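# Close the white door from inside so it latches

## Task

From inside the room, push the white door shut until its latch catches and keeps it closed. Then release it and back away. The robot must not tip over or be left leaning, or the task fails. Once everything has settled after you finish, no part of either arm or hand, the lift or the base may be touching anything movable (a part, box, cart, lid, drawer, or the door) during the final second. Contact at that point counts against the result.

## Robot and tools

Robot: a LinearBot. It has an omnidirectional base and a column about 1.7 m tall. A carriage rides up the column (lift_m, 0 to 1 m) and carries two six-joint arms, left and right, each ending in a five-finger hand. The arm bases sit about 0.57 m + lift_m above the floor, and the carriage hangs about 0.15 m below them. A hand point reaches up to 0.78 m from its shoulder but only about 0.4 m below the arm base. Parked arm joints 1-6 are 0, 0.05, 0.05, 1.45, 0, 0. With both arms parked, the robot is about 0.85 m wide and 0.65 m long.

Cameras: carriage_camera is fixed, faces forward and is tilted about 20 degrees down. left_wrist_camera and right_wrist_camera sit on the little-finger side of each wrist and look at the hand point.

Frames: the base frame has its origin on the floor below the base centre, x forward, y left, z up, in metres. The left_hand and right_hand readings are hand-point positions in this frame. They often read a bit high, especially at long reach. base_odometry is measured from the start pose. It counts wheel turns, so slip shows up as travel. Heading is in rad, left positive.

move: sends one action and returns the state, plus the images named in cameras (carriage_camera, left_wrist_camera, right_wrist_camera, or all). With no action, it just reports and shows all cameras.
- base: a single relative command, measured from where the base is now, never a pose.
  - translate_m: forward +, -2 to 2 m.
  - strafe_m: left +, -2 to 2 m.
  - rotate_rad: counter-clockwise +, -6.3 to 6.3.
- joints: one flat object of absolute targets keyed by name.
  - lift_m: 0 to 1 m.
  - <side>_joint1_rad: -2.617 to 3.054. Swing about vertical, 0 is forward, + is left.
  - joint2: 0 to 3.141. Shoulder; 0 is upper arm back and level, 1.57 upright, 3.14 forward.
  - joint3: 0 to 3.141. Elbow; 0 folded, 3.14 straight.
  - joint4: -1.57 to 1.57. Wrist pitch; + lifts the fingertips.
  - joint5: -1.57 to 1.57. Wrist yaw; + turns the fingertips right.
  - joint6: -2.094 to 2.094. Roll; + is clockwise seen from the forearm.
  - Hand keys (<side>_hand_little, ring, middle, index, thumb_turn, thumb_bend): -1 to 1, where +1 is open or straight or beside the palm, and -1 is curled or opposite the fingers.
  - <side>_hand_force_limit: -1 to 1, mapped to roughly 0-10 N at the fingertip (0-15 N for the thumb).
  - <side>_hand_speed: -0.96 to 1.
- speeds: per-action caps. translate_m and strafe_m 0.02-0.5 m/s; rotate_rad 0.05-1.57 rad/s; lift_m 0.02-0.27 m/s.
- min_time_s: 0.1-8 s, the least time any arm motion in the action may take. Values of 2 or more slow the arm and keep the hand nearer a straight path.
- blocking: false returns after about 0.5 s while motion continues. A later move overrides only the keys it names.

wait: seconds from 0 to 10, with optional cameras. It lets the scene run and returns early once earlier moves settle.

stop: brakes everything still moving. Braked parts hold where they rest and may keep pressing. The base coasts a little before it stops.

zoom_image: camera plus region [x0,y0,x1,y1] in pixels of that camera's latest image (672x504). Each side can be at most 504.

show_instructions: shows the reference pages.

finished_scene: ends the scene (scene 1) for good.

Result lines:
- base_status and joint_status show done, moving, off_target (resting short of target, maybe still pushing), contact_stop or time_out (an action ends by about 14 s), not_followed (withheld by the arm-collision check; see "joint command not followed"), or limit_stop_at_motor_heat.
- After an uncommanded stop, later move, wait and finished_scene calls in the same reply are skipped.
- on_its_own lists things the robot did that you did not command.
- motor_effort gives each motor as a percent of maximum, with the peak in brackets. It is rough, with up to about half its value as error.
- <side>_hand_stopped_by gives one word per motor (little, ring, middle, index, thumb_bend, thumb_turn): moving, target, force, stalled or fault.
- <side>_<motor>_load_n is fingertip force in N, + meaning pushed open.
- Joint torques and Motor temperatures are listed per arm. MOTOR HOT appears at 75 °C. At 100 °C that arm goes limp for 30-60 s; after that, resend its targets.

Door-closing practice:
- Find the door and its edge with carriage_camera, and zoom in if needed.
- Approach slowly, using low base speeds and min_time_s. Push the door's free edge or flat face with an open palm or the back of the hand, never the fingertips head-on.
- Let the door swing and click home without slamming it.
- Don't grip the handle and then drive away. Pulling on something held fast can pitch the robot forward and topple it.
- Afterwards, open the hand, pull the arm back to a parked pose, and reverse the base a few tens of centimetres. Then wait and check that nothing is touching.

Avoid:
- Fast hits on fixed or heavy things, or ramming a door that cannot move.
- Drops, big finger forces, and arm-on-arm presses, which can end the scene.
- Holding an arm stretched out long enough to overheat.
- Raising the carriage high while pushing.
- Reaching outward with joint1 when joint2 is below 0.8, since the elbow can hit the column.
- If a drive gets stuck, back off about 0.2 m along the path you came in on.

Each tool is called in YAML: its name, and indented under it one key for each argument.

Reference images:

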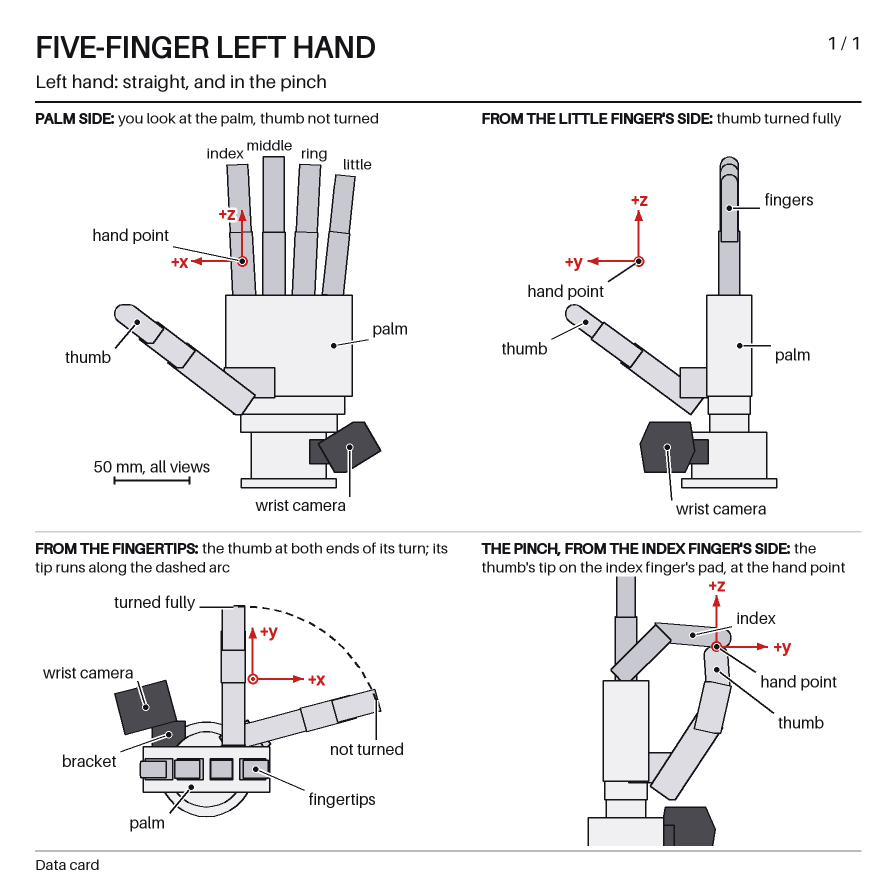

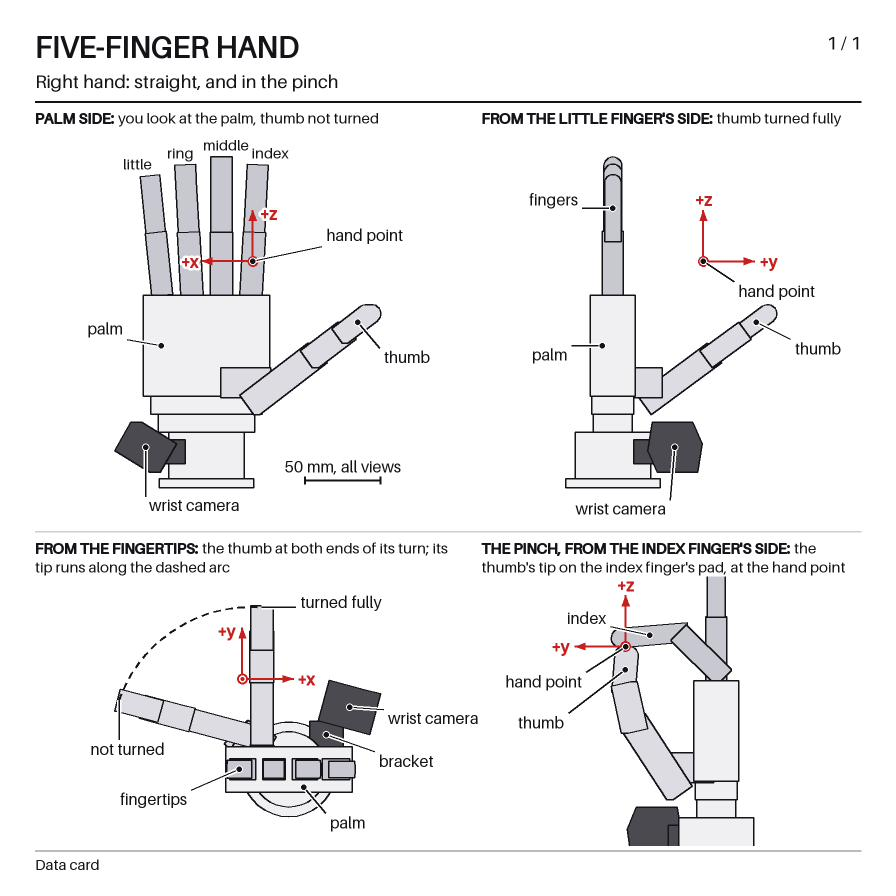

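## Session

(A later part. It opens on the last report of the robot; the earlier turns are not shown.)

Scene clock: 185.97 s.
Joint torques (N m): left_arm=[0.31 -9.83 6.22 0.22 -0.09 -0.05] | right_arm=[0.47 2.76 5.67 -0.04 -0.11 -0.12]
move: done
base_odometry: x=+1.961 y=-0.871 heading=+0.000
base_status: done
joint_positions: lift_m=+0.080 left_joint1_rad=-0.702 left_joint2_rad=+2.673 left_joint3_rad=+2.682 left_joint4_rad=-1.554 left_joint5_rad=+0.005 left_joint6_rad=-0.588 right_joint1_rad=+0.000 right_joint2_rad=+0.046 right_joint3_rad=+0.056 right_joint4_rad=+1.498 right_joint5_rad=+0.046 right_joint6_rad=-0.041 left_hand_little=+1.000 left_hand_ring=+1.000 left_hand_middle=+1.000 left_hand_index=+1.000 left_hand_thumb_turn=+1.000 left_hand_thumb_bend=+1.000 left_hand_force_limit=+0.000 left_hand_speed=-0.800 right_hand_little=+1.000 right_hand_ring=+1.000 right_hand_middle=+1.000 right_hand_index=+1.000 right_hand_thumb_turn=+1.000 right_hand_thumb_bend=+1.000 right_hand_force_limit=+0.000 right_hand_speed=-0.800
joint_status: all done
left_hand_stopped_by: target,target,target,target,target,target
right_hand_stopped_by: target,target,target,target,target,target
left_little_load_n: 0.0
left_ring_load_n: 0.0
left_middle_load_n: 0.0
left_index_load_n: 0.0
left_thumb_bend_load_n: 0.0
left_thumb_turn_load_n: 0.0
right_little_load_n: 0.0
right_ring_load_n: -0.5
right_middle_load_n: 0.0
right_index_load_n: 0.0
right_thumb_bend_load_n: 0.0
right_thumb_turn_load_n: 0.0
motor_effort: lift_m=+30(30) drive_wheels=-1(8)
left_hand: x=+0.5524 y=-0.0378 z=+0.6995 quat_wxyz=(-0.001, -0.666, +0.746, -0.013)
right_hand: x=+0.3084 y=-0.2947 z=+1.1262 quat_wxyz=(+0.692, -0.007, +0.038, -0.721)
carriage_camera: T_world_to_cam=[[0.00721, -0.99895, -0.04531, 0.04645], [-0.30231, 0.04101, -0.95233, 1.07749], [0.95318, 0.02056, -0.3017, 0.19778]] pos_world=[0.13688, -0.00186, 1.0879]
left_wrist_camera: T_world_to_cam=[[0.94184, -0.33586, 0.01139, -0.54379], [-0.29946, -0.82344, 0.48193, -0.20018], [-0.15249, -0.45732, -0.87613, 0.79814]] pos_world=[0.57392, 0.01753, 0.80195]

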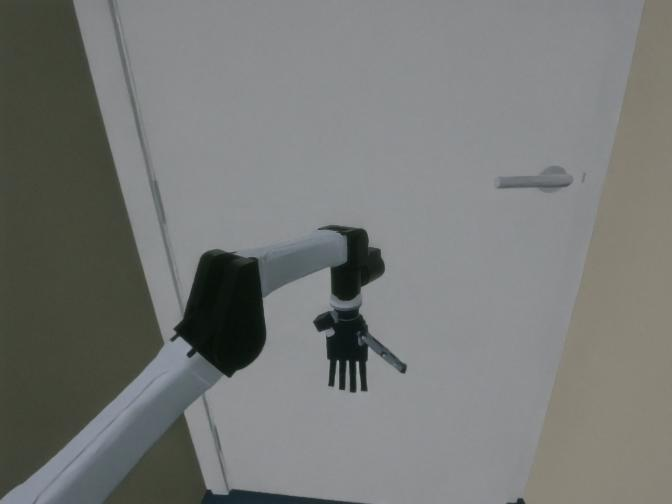

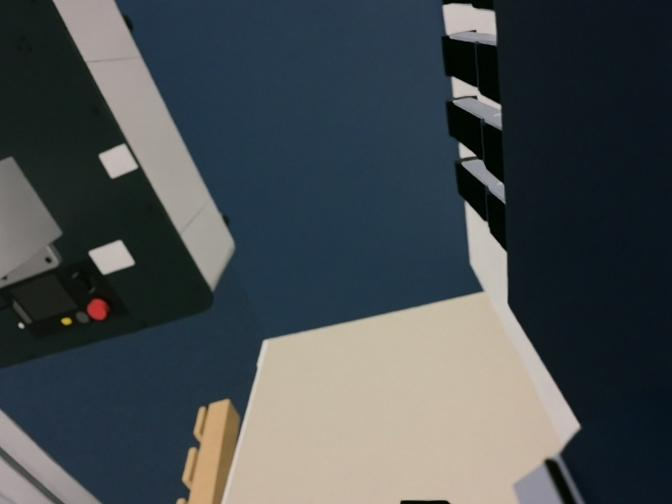

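move:
  base: {"translate_m": 0.06}
  joints: {"left_joint6_rad": -0.7}
  speeds: {"translate_m": 0.06}
  cameras: ["carriage_camera"]

zoom_image:
  camera: "carriage_camera"
  region: [440, 100, 672, 504]

Scene clock: 191.03 s.
Joint torques (N m): left_arm=[2.24 -9.74 6.04 0.44 -0.09 -0.03] | right_arm=[0.49 2.89 5.64 0.05 -0.09 -0.13]
move: done
base_odometry: x=+2.021 y=-0.871 heading=+0.000
base_status: done
joint_positions: lift_m=+0.080 left_joint1_rad=-0.721 left_joint2_rad=+2.673 left_joint3_rad=+2.682 left_joint4_rad=-1.580 left_joint5_rad=+0.004 left_joint6_rad=-0.689 right_joint1_rad=+0.000 right_joint2_rad=+0.046 right_joint3_rad=+0.056 right_joint4_rad=+1.498 right_joint5_rad=+0.046 right_joint6_rad=-0.041 left_hand_little=+1.000 left_hand_ring=+1.000 left_hand_middle=+1.000 left_hand_index=+1.000 left_hand_thumb_turn=+1.000 left_hand_thumb_bend=+1.000 left_hand_force_limit=+0.000 left_hand_speed=-0.800 right_hand_little=+1.000 right_hand_ring=+1.000 right_hand_middle=+1.000 right_hand_index=+1.000 right_hand_thumb_turn=+1.000 right_hand_thumb_bend=+1.000 right_hand_force_limit=+0.000 right_hand_speed=-0.800
joint_status: all done
left_hand_stopped_by: target,target,target,target,target,target
right_hand_stopped_by: target,target,target,target,target,target
left_little_load_n: 0.0
left_ring_load_n: 0.0
left_middle_load_n: 0.0
left_index_load_n: 0.0
left_thumb_bend_load_n: 0.0
left_thumb_turn_load_n: 0.0
right_little_load_n: 0.0
right_ring_load_n: 0.0
right_middle_load_n: 0.0
right_index_load_n: 0.0
right_thumb_bend_load_n: 0.0
right_thumb_turn_load_n: 0.0
motor_effort: lift_m=+30(30) drive_wheels=+2(8)
left_hand: x=+0.5432 y=-0.0453 z=+0.7000 quat_wxyz=(-0.002, -0.696, +0.718, +0.000)
right_hand: x=+0.3084 y=-0.2947 z=+1.1262 quat_wxyz=(+0.692, -0.007, +0.038, -0.721)
carriage_camera: T_world_to_cam=[[0.00721, -0.99895, -0.04531, 0.04645], [-0.30231, 0.04101, -0.95233, 1.07749], [0.95318, 0.02056, -0.3017, 0.19778]] pos_world=[0.13688, -0.00186, 1.0879]

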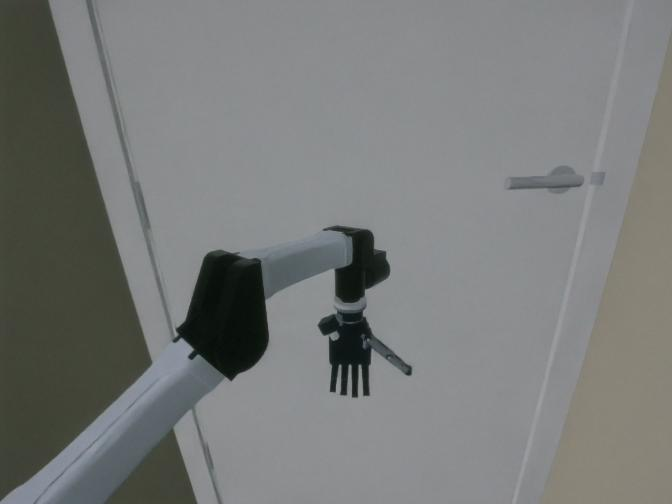

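Scaled by 1.248 from the camera's image (finer frame: 960x720).

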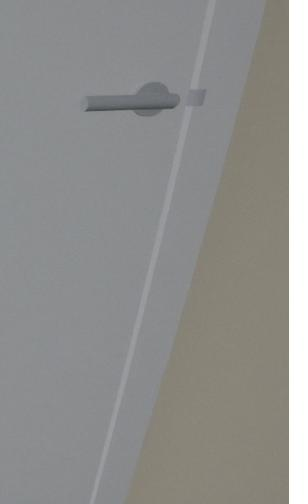

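move:
  base: {"translate_m": 0.04}
  speeds: {"translate_m": 0.06}
  cameras: ["carriage_camera"]

zoom_image:
  camera: "carriage_camera"
  region: [440, 100, 672, 504]

Scene clock: 194.73 s.
Joint torques (N m): left_arm=[9.22 -9.73 6.11 0.56 -0.06 -0.02] | right_arm=[0.46 2.67 5.61 -0.01 -0.08 -0.1]
move: done
base_odometry: x=+2.061 y=-0.871 heading=+0.000
base_status: done
joint_positions: lift_m=+0.080 left_joint1_rad=-0.802 left_joint2_rad=+2.673 left_joint3_rad=+2.682 left_joint4_rad=-1.587 left_joint5_rad=+0.000 left_joint6_rad=-0.689 right_joint1_rad=+0.000 right_joint2_rad=+0.046 right_joint3_rad=+0.056 right_joint4_rad=+1.498 right_joint5_rad=+0.046 right_joint6_rad=-0.041 left_hand_little=+1.000 left_hand_ring=+1.000 left_hand_middle=+1.000 left_hand_index=+1.000 left_hand_thumb_turn=+1.000 left_hand_thumb_bend=+1.000 left_hand_force_limit=+0.000 left_hand_speed=-0.800 right_hand_little=+1.000 right_hand_ring=+1.000 right_hand_middle=+1.000 right_hand_index=+1.000 right_hand_thumb_turn=+1.000 right_hand_thumb_bend=+1.000 right_hand_force_limit=+0.000 right_hand_speed=-0.800
joint_status: not commanded
left_hand_stopped_by: target,target,target,target,target,target
right_hand_stopped_by: target,target,target,target,target,target
left_little_load_n: 0.0
left_ring_load_n: 0.0
left_middle_load_n: 0.0
left_index_load_n: 0.0
left_thumb_bend_load_n: 0.0
left_thumb_turn_load_n: 0.0
right_little_load_n: 0.0
right_ring_load_n: 0.0
right_middle_load_n: 0.0
right_index_load_n: 0.0
right_thumb_bend_load_n: 0.0
right_thumb_turn_load_n: 0.0
motor_effort: lift_m=+30(30) drive_wheels=+6(10)
left_hand: x=+0.5123 y=-0.0678 z=+0.6999 quat_wxyz=(+0.000, -0.666, +0.746, +0.004)
right_hand: x=+0.3084 y=-0.2947 z=+1.1262 quat_wxyz=(+0.692, -0.007, +0.038, -0.721)
carriage_camera: T_world_to_cam=[[0.00721, -0.99895, -0.04531, 0.04645], [-0.30231, 0.04101, -0.95233, 1.07749], [0.95318, 0.02056, -0.3017, 0.19778]] pos_world=[0.13688, -0.00186, 1.0879]

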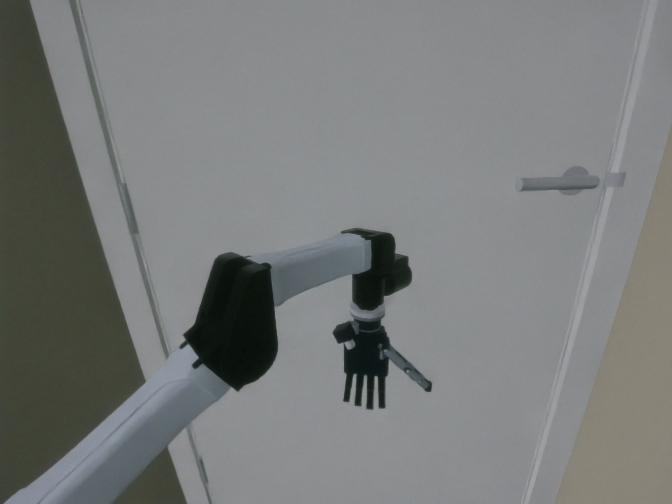

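Scaled by 1.248 from the camera's image (finer frame: 960x720).

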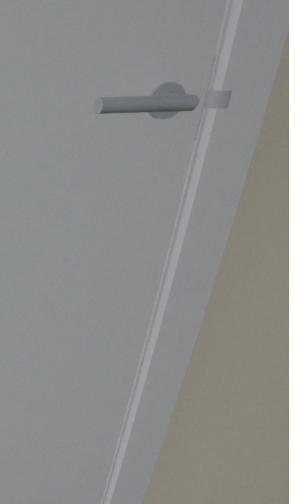

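zoom_image:
  camera: "carriage_camera"
  region: [560, 130, 672, 250]

Scaled by 4.200 from the camera's image (finer frame: 960x720).

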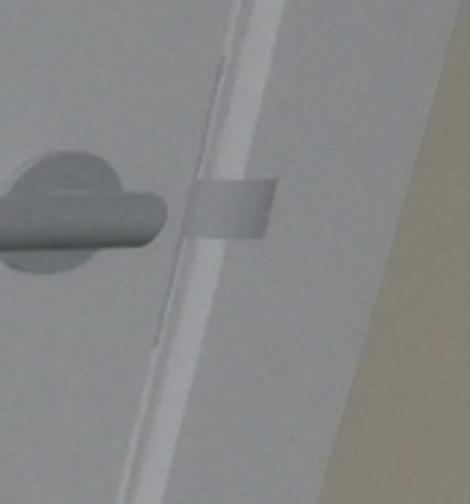

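move:
  base: {"translate_m": -0.3}
  speeds: {"translate_m": 0.15}
  cameras: ["carriage_camera"]

zoom_image:
  camera: "carriage_camera"
  region: [380, 60, 600, 460]

Scene clock: 211.20 s.
Joint torques (N m): left_arm=[-0.08 -9.78 5.94 0.31 -0.01 0] | right_arm=[0.35 2.77 5.63 -0.03 -0.11 -0.12]
Motor temperatures (°C): left_arm=[25 53 41 32 23 21] | right_arm=[22 33 41 31 25 24]
move: done
base_odometry: x=+1.761 y=-0.871 heading=+0.000
base_status: done
joint_positions: lift_m=+0.080 left_joint1_rad=-0.696 left_joint2_rad=+2.673 left_joint3_rad=+2.683 left_joint4_rad=-1.556 left_joint5_rad=+0.000 left_joint6_rad=-0.689 right_joint1_rad=+0.000 right_joint2_rad=+0.046 right_joint3_rad=+0.056 right_joint4_rad=+1.498 right_joint5_rad=+0.046 right_joint6_rad=-0.041 left_hand_little=+1.000 left_hand_ring=+1.000 left_hand_middle=+1.000 left_hand_index=+1.000 left_hand_thumb_turn=+1.000 left_hand_thumb_bend=+1.000 left_hand_force_limit=+0.000 left_hand_speed=-0.800 right_hand_little=+1.000 right_hand_ring=+1.000 right_hand_middle=+1.000 right_hand_index=+1.000 right_hand_thumb_turn=+1.000 right_hand_thumb_bend=+1.000 right_hand_force_limit=+0.000 right_hand_speed=-0.800
joint_status: not commanded
left_hand_stopped_by: target,target,target,target,target,target
right_hand_stopped_by: target,target,target,target,target,target
left_little_load_n: 0.0
left_ring_load_n: 0.0
left_middle_load_n: 0.0
left_index_load_n: 0.0
left_thumb_bend_load_n: 0.0
left_thumb_turn_load_n: 0.0
right_little_load_n: 0.0
right_ring_load_n: -0.5
right_middle_load_n: 0.0
right_index_load_n: 0.0
right_thumb_bend_load_n: 0.0
right_thumb_turn_load_n: 0.0
motor_effort: lift_m=+30(30) drive_wheels=+0(6)
left_hand: x=+0.5578 y=-0.0412 z=+0.6995 quat_wxyz=(+0.001, -0.704, +0.710, -0.012)
right_hand: x=+0.3084 y=-0.2947 z=+1.1262 quat_wxyz=(+0.692, -0.007, +0.038, -0.721)
carriage_camera: T_world_to_cam=[[0.00721, -0.99895, -0.04531, 0.04645], [-0.30231, 0.04101, -0.95233, 1.07749], [0.95318, 0.02056, -0.3017, 0.19778]] pos_world=[0.13688, -0.00186, 1.0879]

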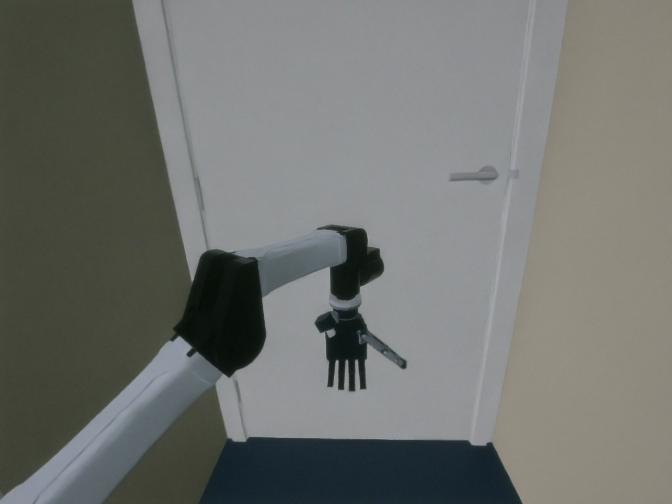

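Scaled by 1.260 from the camera's image (finer frame: 960x720).

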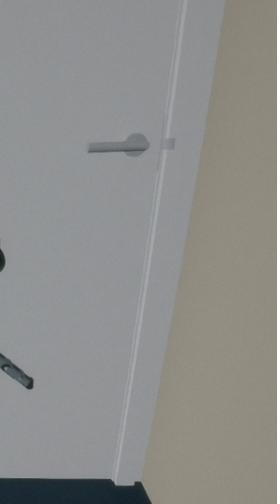

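zoom_image:
  camera: "carriage_camera"
  region: [480, 140, 550, 210]

zoom_image:
  camera: "carriage_camera"
  region: [430, 380, 520, 460]

zoom_image:
  camera: "carriage_camera"
  region: [160, 130, 260, 220]

Scaled by 7.200 from the camera's image (finer frame: 960x720).

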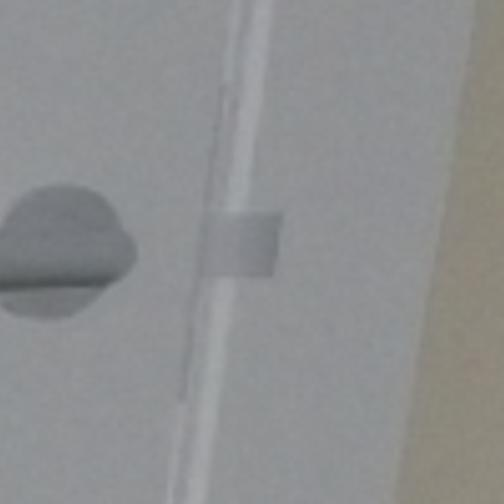

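Scaled by 5.600 from the camera's image (finer frame: 960x720).

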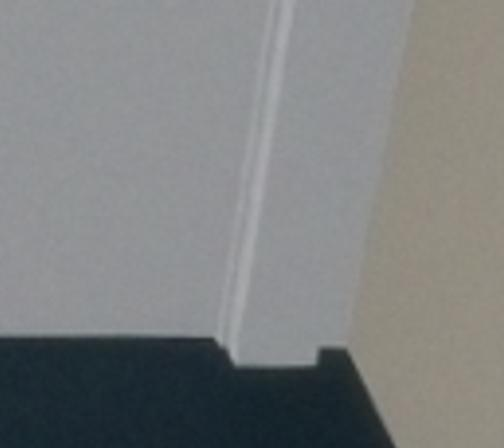

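Scaled by 5.040 from the camera's image (finer frame: 960x720).

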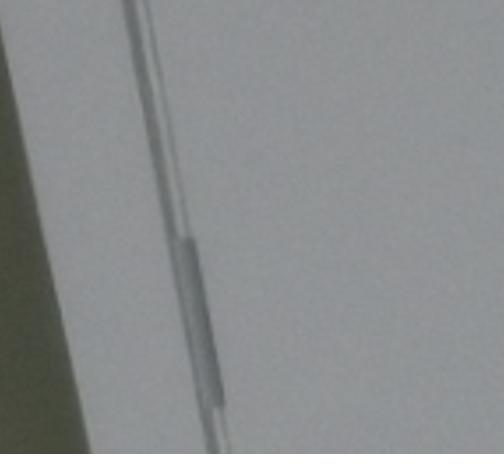

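zoom_image:
  camera: "carriage_camera"
  region: [200, 380, 290, 460]

Scaled by 5.600 from the camera's image (finer frame: 960x720).

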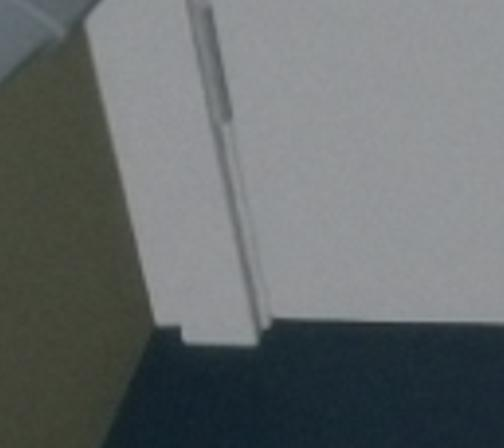

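move:
  base: {"translate_m": -0.15}
  joints: {"left_joint1_rad": 0, "left_joint2_rad": 0.05, "left_joint3_rad": 0.05, "left_joint4_rad": 1.45, "left_joint5_rad": 0, "left_joint6_rad": 0}
  speeds: {"translate_m": 0.2}
  min_time_s: 3

move:
  joints: {"lift_m": 0.03, "right_joint1_rad": 0, "right_joint2_rad": 2.2, "right_joint3_rad": 2.0, "right_joint4_rad": -1.37, "right_joint5_rad": 0, "right_joint6_rad": 0}
  min_time_s: 3
  cameras: ["carriage_camera"]

Scene clock: 224.53 s.
Joint torques (N m): left_arm=[0.81 2.92 3.75 0.08 -0.07 0.18] | right_arm=[0.44 2.85 5.6 -0.07 -0.11 -0.13]
move: done
base_odometry: x=+1.611 y=-0.871 heading=+0.000
base_status: done
joint_positions: lift_m=+0.080 left_joint1_rad=-0.007 left_joint2_rad=+0.062 left_joint3_rad=+0.060 left_joint4_rad=+1.441 left_joint5_rad=+0.000 left_joint6_rad=-0.012 right_joint1_rad=+0.000 right_joint2_rad=+0.046 right_joint3_rad=+0.056 right_joint4_rad=+1.498 right_joint5_rad=+0.046 right_joint6_rad=-0.041 left_hand_little=+1.000 left_hand_ring=+1.000 left_hand_middle=+1.000 left_hand_index=+1.000 left_hand_thumb_turn=+1.000 left_hand_thumb_bend=+1.000 left_hand_force_limit=+0.000 left_hand_speed=-0.800 right_hand_little=+1.000 right_hand_ring=+1.000 right_hand_middle=+1.000 right_hand_index=+1.000 right_hand_thumb_turn=+1.000 right_hand_thumb_bend=+1.000 right_hand_force_limit=+0.000 right_hand_speed=-0.800
joint_status: all done
left_hand_stopped_by: target,target,target,target,target,target
right_hand_stopped_by: target,target,target,target,target,target
left_little_load_n: 0.0
left_ring_load_n: -0.5
left_middle_load_n: 0.0
left_index_load_n: 0.0
left_thumb_bend_load_n: 0.0
left_thumb_turn_load_n: 0.0
right_little_load_n: 0.0
right_ring_load_n: 0.0
right_middle_load_n: 0.0
right_index_load_n: 0.0
right_thumb_bend_load_n: 0.0
right_thumb_turn_load_n: 0.0
motor_effort: lift_m=+30(30) drive_wheels=+1(8)
left_hand: x=+0.3253 y=+0.2819 z=+1.1208 quat_wxyz=(+0.699, -0.047, +0.046, -0.712)
right_hand: x=+0.3083 y=-0.2947 z=+1.1262 quat_wxyz=(+0.692, -0.007, +0.038, -0.721)
pictures: none

Scene clock: 227.97 s.
Joint torques (N m): left_arm=[0.85 3.15 4.14 0.03 -0.09 0.21] | right_arm=[0.42 -9.18 8.34 0.21 -0.22 -0.03]
move: done
base_odometry: x=+1.611 y=-0.871 heading=+0.000
base_status: not commanded
joint_positions: lift_m=+0.030 left_joint1_rad=-0.007 left_joint2_rad=+0.059 left_joint3_rad=+0.055 left_joint4_rad=+1.446 left_joint5_rad=+0.000 left_joint6_rad=-0.011 right_joint1_rad=+0.000 right_joint2_rad=+2.187 right_joint3_rad=+1.971 right_joint4_rad=-1.352 right_joint5_rad=+0.016 right_joint6_rad=-0.012 left_hand_little=+1.000 left_hand_ring=+1.000 left_hand_middle=+1.000 left_hand_index=+1.000 left_hand_thumb_turn=+1.000 left_hand_thumb_bend=+1.000 left_hand_force_limit=+0.000 left_hand_speed=-0.800 right_hand_little=+1.000 right_hand_ring=+1.000 right_hand_middle=+1.000 right_hand_index=+1.000 right_hand_thumb_turn=+1.000 right_hand_thumb_bend=+1.000 right_hand_force_limit=+0.000 right_hand_speed=-0.800
joint_status: all done
left_hand_stopped_by: target,target,target,target,target,target
right_hand_stopped_by: target,target,target,target,target,target
left_little_load_n: 0.0
left_ring_load_n: 0.0
left_middle_load_n: 0.0
left_index_load_n: 0.0
left_thumb_bend_load_n: 0.0
left_thumb_turn_load_n: 0.0
right_little_load_n: 0.0
right_ring_load_n: 0.0
right_middle_load_n: 0.0
right_index_load_n: 0.0
right_thumb_bend_load_n: 0.0
right_thumb_turn_load_n: 0.0
motor_effort: lift_m=+28(29) drive_wheels=+2(3)
left_hand: x=+0.3248 y=+0.2820 z=+1.0697 quat_wxyz=(+0.699, -0.046, +0.045, -0.712)
right_hand: x=+0.5944 y=-0.2870 z=+0.6896 quat_wxyz=(-0.005, -0.711, +0.703, -0.007)
carriage_camera: T_world_to_cam=[[0.00721, -0.99895, -0.04531, 0.04419], [-0.30231, 0.04101, -0.95233, 1.03006], [0.95318, 0.02056, -0.3017, 0.18276]] pos_world=[0.13688, -0.00186, 1.0381]

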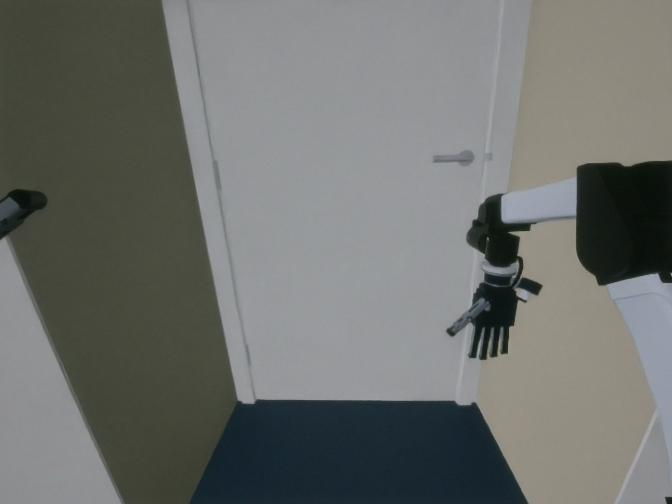

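move:
  base: {"translate_m": 0.36}
  speeds: {"translate_m": 0.12}

move:
  base: {"translate_m": 0.07}
  speeds: {"translate_m": 0.06}
  cameras: ["carriage_camera", "right_wrist_camera"]

Scene clock: 235.43 s.
Joint torques (N m): left_arm=[0.85 2.99 4.19 -0.01 -0.08 0.2] | right_arm=[0.29 -6.65 8.05 1.49 -0.24 -0.02]
Motor temperatures (°C): left_arm=[24 48 39 32 23 21] | right_arm=[22 34 42 31 25 24]
move: done
base_odometry: x=+1.971 y=-0.870 heading=+0.000
base_status: done
joint_positions: lift_m=+0.030 left_joint1_rad=-0.007 left_joint2_rad=+0.059 left_joint3_rad=+0.055 left_joint4_rad=+1.447 left_joint5_rad=+0.000 left_joint6_rad=-0.011 right_joint1_rad=+0.000 right_joint2_rad=+2.162 right_joint3_rad=+1.970 right_joint4_rad=-1.515 right_joint5_rad=+0.014 right_joint6_rad=-0.011 left_hand_little=+1.000 left_hand_ring=+1.000 left_hand_middle=+1.000 left_hand_index=+1.000 left_hand_thumb_turn=+1.000 left_hand_thumb_bend=+1.000 left_hand_force_limit=+0.000 left_hand_speed=-0.800 right_hand_little=+1.000 right_hand_ring=+1.000 right_hand_middle=+1.000 right_hand_index=+1.000 right_hand_thumb_turn=+1.000 right_hand_thumb_bend=+1.000 right_hand_force_limit=+0.000 right_hand_speed=-0.800
joint_status: not commanded
left_hand_stopped_by: target,target,target,target,target,target
right_hand_stopped_by: target,target,target,target,target,target
left_little_load_n: 0.0
left_ring_load_n: 0.0
left_middle_load_n: 0.0
left_index_load_n: 0.0
left_thumb_bend_load_n: 0.0
left_thumb_turn_load_n: 0.0
right_little_load_n: 0.0
right_ring_load_n: 0.0
right_middle_load_n: 0.0
right_index_load_n: 0.0
right_thumb_bend_load_n: 0.0
right_thumb_turn_load_n: 0.0
motor_effort: lift_m=+28(28) drive_wheels=+3(7)
left_hand: x=+0.3247 y=+0.2820 z=+1.0697 quat_wxyz=(+0.699, -0.046, +0.045, -0.712)
right_hand: x=+0.5522 y=-0.2865 z=+0.7101 quat_wxyz=(-0.053, -0.710, +0.701, +0.044)
pictures: none

Scene clock: 236.87 s.
Joint torques (N m): left_arm=[0.88 3.02 4.12 0 -0.09 0.21] | right_arm=[-0.85 4.53 21.94 2.16 -0.21 -0.03]
move: contact_stop
base_odometry: x=+2.017 y=-0.870 heading=-0.003
base_status: translate_m contact_stop (by the wheels' count: +0.046 of +0.070)
joint_positions: lift_m=+0.030 left_joint1_rad=-0.007 left_joint2_rad=+0.059 left_joint3_rad=+0.054 left_joint4_rad=+1.447 left_joint5_rad=+0.000 left_joint6_rad=-0.011 right_joint1_rad=+0.016 right_joint2_rad=+2.036 right_joint3_rad=+1.808 right_joint4_rad=-1.608 right_joint5_rad=+0.014 right_joint6_rad=-0.011 left_hand_little=+1.000 left_hand_ring=+1.000 left_hand_middle=+1.000 left_hand_index=+1.000 left_hand_thumb_turn=+1.000 left_hand_thumb_bend=+1.000 left_hand_force_limit=+0.000 left_hand_speed=-0.800 right_hand_little=+1.000 right_hand_ring=+1.000 right_hand_middle=+1.000 right_hand_index=+1.000 right_hand_thumb_turn=+1.000 right_hand_thumb_bend=+1.000 right_hand_force_limit=+0.000 right_hand_speed=-0.800
joint_status: not commanded
left_hand_stopped_by: target,target,target,target,target,target
right_hand_stopped_by: target,target,target,target,target,target
left_little_load_n: 0.0
left_ring_load_n: 0.0
left_middle_load_n: 0.0
left_index_load_n: 0.0
left_thumb_bend_load_n: 0.0
left_thumb_turn_load_n: 0.0
right_little_load_n: 0.0
right_ring_load_n: 0.0
right_middle_load_n: 0.0
right_index_load_n: 0.0
right_thumb_bend_load_n: 0.0
right_thumb_turn_load_n: 0.0
motor_effort: lift_m=+29(30) drive_wheels=+20(40)
left_hand: x=+0.3248 y=+0.2819 z=+1.0694 quat_wxyz=(+0.699, -0.046, +0.045, -0.712)
right_hand: x=+0.4908 y=-0.2823 z=+0.7325 quat_wxyz=(-0.098, -0.711, +0.691, +0.088)
carriage_camera: T_world_to_cam=[[0.00721, -0.99895, -0.04531, 0.04419], [-0.30231, 0.04101, -0.95233, 1.02997], [0.95318, 0.02056, -0.3017, 0.18273]] pos_world=[0.13688, -0.00186, 1.038]
right_wrist_camera: T_world_to_cam=[[-0.92085, -0.28732, 0.26358, 0.17952], [-0.11959, 0.85156, 0.51043, -0.07265], [-0.37111, 0.43851, -0.81852, 1.02229]] pos_world=[0.53601, -0.33484, 0.82653]

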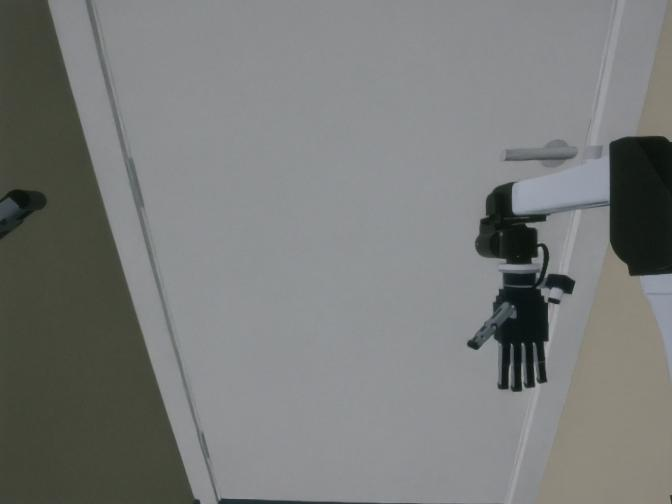

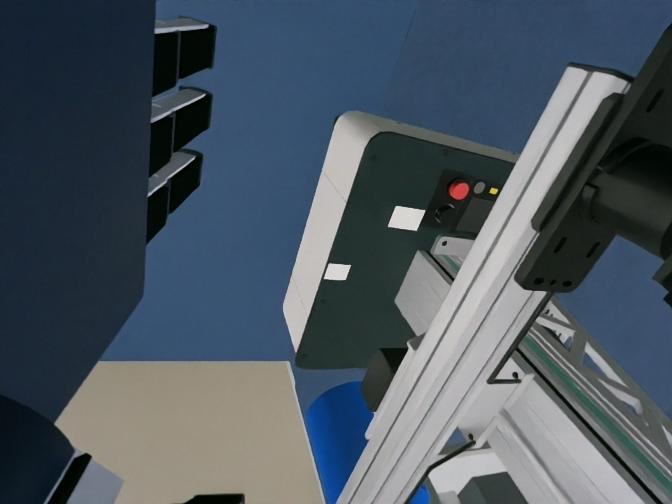

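move:
  base: {"translate_m": -0.2}
  speeds: {"translate_m": 0.1}
  cameras: ["carriage_camera"]

zoom_image:
  camera: "carriage_camera"
  region: [440, 80, 560, 200]

zoom_image:
  camera: "carriage_camera"
  region: [150, 100, 270, 220]

Scene clock: 242.83 s.
Joint torques (N m): left_arm=[0.81 3.04 4.15 -0.01 -0.11 0.19] | right_arm=[0.06 -9.52 8.03 0.48 -0.23 -0.04]
Motor temperatures (°C): left_arm=[24 45 39 32 23 20] | right_arm=[22 35 48 33 25 24]
move: done
base_odometry: x=+1.817 y=-0.870 heading=-0.004
base_status: done
joint_positions: lift_m=+0.030 left_joint1_rad=-0.007 left_joint2_rad=+0.059 left_joint3_rad=+0.053 left_joint4_rad=+1.448 left_joint5_rad=+0.000 left_joint6_rad=-0.011 right_joint1_rad=+0.003 right_joint2_rad=+2.193 right_joint3_rad=+1.973 right_joint4_rad=-1.386 right_joint5_rad=+0.013 right_joint6_rad=-0.011 left_hand_little=+1.000 left_hand_ring=+1.000 left_hand_middle=+1.000 left_hand_index=+1.000 left_hand_thumb_turn=+1.000 left_hand_thumb_bend=+1.000 left_hand_force_limit=+0.000 left_hand_speed=-0.800 right_hand_little=+1.000 right_hand_ring=+1.000 right_hand_middle=+1.000 right_hand_index=+1.000 right_hand_thumb_turn=+1.000 right_hand_thumb_bend=+1.000 right_hand_force_limit=+0.000 right_hand_speed=-0.800
joint_status: not commanded
left_hand_stopped_by: target,target,target,target,target,target
right_hand_stopped_by: target,target,target,target,target,target
left_little_load_n: 0.0
left_ring_load_n: 0.0
left_middle_load_n: 0.0
left_index_load_n: 0.0
left_thumb_bend_load_n: 0.0
left_thumb_turn_load_n: 0.0
right_little_load_n: 0.0
right_ring_load_n: 0.5
right_middle_load_n: 0.0
right_index_load_n: 0.0
right_thumb_bend_load_n: 0.0
right_thumb_turn_load_n: 0.0
motor_effort: lift_m=+29(30) drive_wheels=-3(15)
left_hand: x=+0.3248 y=+0.2819 z=+1.0692 quat_wxyz=(+0.699, -0.046, +0.045, -0.712)
right_hand: x=+0.5856 y=-0.2855 z=+0.6902 quat_wxyz=(-0.017, -0.712, +0.702, +0.008)
carriage_camera: T_world_to_cam=[[0.00721, -0.99895, -0.04531, 0.04419], [-0.30231, 0.04101, -0.95233, 1.02997], [0.95318, 0.02056, -0.3017, 0.18273]] pos_world=[0.13688, -0.00186, 1.038]

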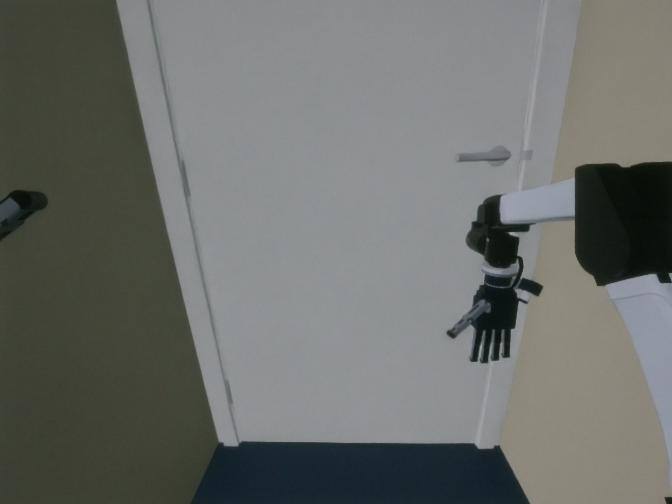

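Scaled by 4.200 from the camera's image (finer frame: 960x720).

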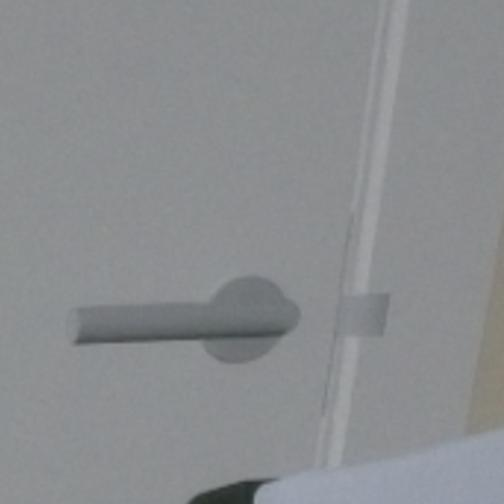

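Scaled by 4.200 from the camera's image (finer frame: 960x720).

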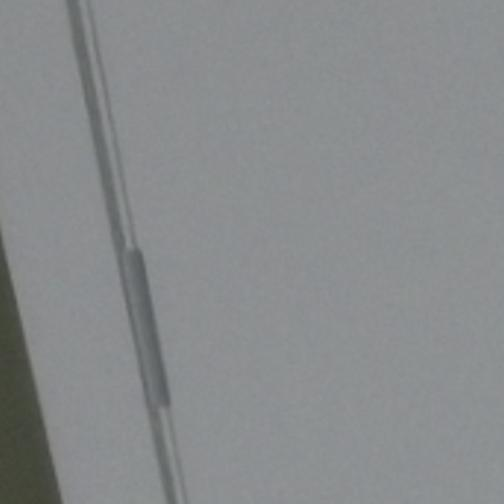

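zoom_image:
  camera: "carriage_camera"
  region: [440, 380, 530, 470]

zoom_image:
  camera: "carriage_camera"
  region: [190, 380, 280, 470]

Scaled by 5.600 from the camera's image (finer frame: 960x720).

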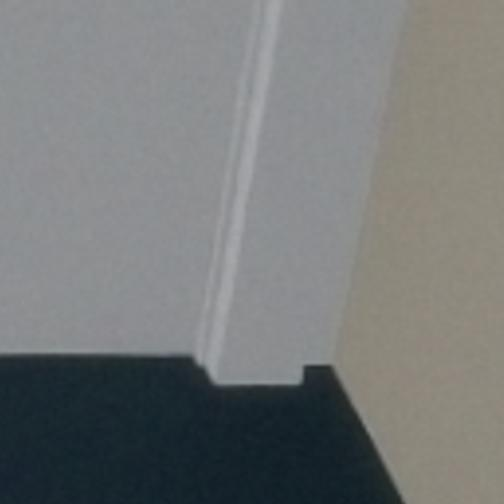

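Scaled by 5.600 from the camera's image (finer frame: 960x720).

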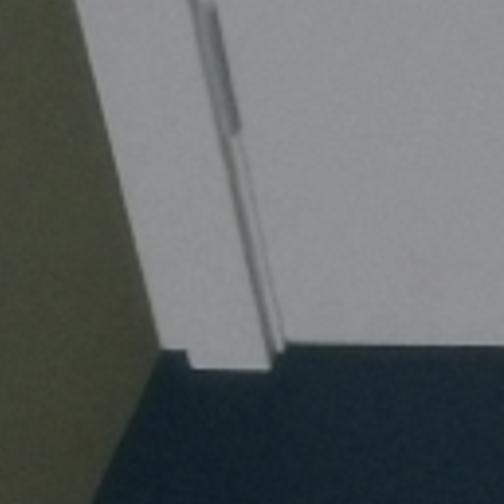

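move:
  base: {"translate_m": -0.35}
  speeds: {"translate_m": 0.2}

move:
  joints: {"right_joint1_rad": 0, "right_joint2_rad": 0.05, "right_joint3_rad": 0.05, "right_joint4_rad": 1.45, "right_joint5_rad": 0, "right_joint6_rad": 0}
  min_time_s: 3
  cameras: ["carriage_camera"]

zoom_image:
  camera: "carriage_camera"
  region: [200, 100, 560, 420]

Scene clock: 254.73 s.
Joint torques (N m): left_arm=[0.83 3.14 4.25 -0.01 -0.1 0.22] | right_arm=[0.09 -9.51 7.87 0.46 -0.2 -0.04]
move: done
base_odometry: x=+1.467 y=-0.868 heading=-0.004
base_status: done
joint_positions: lift_m=+0.030 left_joint1_rad=-0.007 left_joint2_rad=+0.059 left_joint3_rad=+0.053 left_joint4_rad=+1.449 left_joint5_rad=+0.000 left_joint6_rad=-0.011 right_joint1_rad=+0.003 right_joint2_rad=+2.193 right_joint3_rad=+1.973 right_joint4_rad=-1.382 right_joint5_rad=+0.013 right_joint6_rad=-0.011 left_hand_little=+1.000 left_hand_ring=+1.000 left_hand_middle=+1.000 left_hand_index=+1.000 left_hand_thumb_turn=+1.000 left_hand_thumb_bend=+1.000 left_hand_force_limit=+0.000 left_hand_speed=-0.800 right_hand_little=+1.000 right_hand_ring=+1.000 right_hand_middle=+1.000 right_hand_index=+1.000 right_hand_thumb_turn=+1.000 right_hand_thumb_bend=+1.000 right_hand_force_limit=+0.000 right_hand_speed=-0.800
joint_status: not commanded
left_hand_stopped_by: target,target,target,target,target,target
right_hand_stopped_by: target,target,target,target,target,target
left_little_load_n: 0.0
left_ring_load_n: 0.0
left_middle_load_n: 0.0
left_index_load_n: 0.0
left_thumb_bend_load_n: 0.5
left_thumb_turn_load_n: 0.0
right_little_load_n: 0.0
right_ring_load_n: 0.0
right_middle_load_n: 0.0
right_index_load_n: 0.0
right_thumb_bend_load_n: 0.0
right_thumb_turn_load_n: 0.0
motor_effort: lift_m=+29(29) drive_wheels=-1(10)
left_hand: x=+0.3247 y=+0.2819 z=+1.0692 quat_wxyz=(+0.699, -0.045, +0.045, -0.712)
right_hand: x=+0.5867 y=-0.2855 z=+0.6899 quat_wxyz=(-0.016, -0.712, +0.702, +0.006)
pictures: none

Scene clock: 258.13 s.
Joint torques (N m): left_arm=[0.85 3.26 4.38 0.02 -0.05 0.19] | right_arm=[0.18 1.69 4.72 0.33 -0.19 0.02]
move: done
base_odometry: x=+1.467 y=-0.868 heading=-0.004
base_status: not commanded
joint_positions: lift_m=+0.030 left_joint1_rad=-0.007 left_joint2_rad=+0.059 left_joint3_rad=+0.053 left_joint4_rad=+1.449 left_joint5_rad=+0.000 left_joint6_rad=-0.011 right_joint1_rad=+0.003 right_joint2_rad=+0.059 right_joint3_rad=+0.057 right_joint4_rad=+1.430 right_joint5_rad=+0.012 right_joint6_rad=-0.010 left_hand_little=+1.000 left_hand_ring=+1.000 left_hand_middle=+1.000 left_hand_index=+1.000 left_hand_thumb_turn=+1.000 left_hand_thumb_bend=+1.000 left_hand_force_limit=+0.000 left_hand_speed=-0.800 right_hand_little=+1.000 right_hand_ring=+1.000 right_hand_middle=+1.000 right_hand_index=+1.000 right_hand_thumb_turn=+1.000 right_hand_thumb_bend=+1.000 right_hand_force_limit=+0.000 right_hand_speed=-0.800
joint_status: all done
left_hand_stopped_by: target,target,target,target,target,target
right_hand_stopped_by: target,target,target,target,target,target
left_little_load_n: 0.0
left_ring_load_n: 0.0
left_middle_load_n: 0.0
left_index_load_n: 0.0
left_thumb_bend_load_n: 0.0
left_thumb_turn_load_n: 0.0
right_little_load_n: 0.0
right_ring_load_n: 0.0
right_middle_load_n: 0.0
right_index_load_n: 0.0
right_thumb_bend_load_n: 0.0
right_thumb_turn_load_n: 0.0
motor_effort: lift_m=+29(29) drive_wheels=-2(3)
left_hand: x=+0.3247 y=+0.2819 z=+1.0692 quat_wxyz=(+0.699, -0.045, +0.045, -0.712)
right_hand: x=+0.3287 y=-0.2860 z=+1.0693 quat_wxyz=(+0.702, -0.046, +0.054, -0.708)
carriage_camera: T_world_to_cam=[[0.00721, -0.99895, -0.04531, 0.04419], [-0.30231, 0.04101, -0.95233, 1.02997], [0.95318, 0.02056, -0.3017, 0.18273]] pos_world=[0.13688, -0.00186, 1.038]

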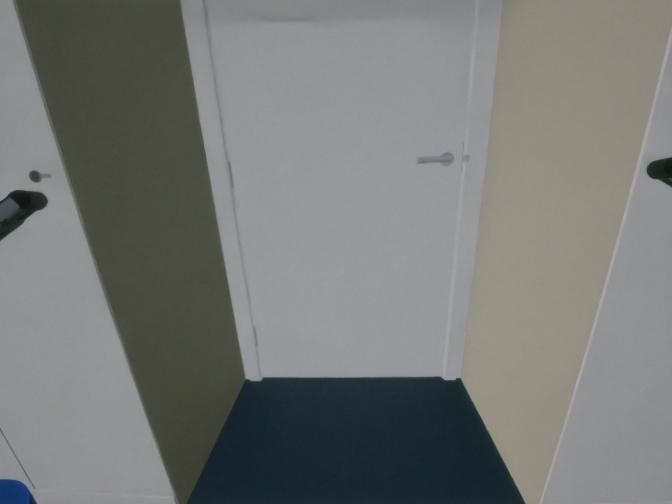

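Scaled by 1.400 from the camera's image (finer frame: 960x720).

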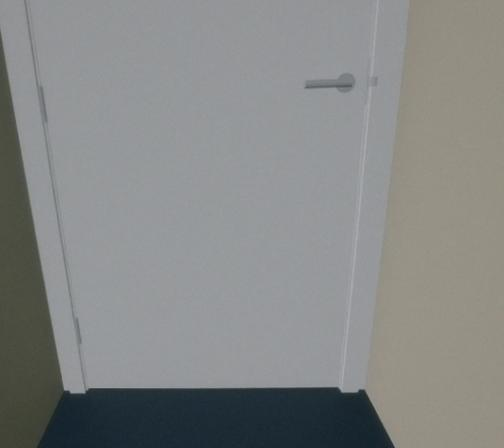

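finished_scene:
  scene: 1

The scene is finished: the task was done.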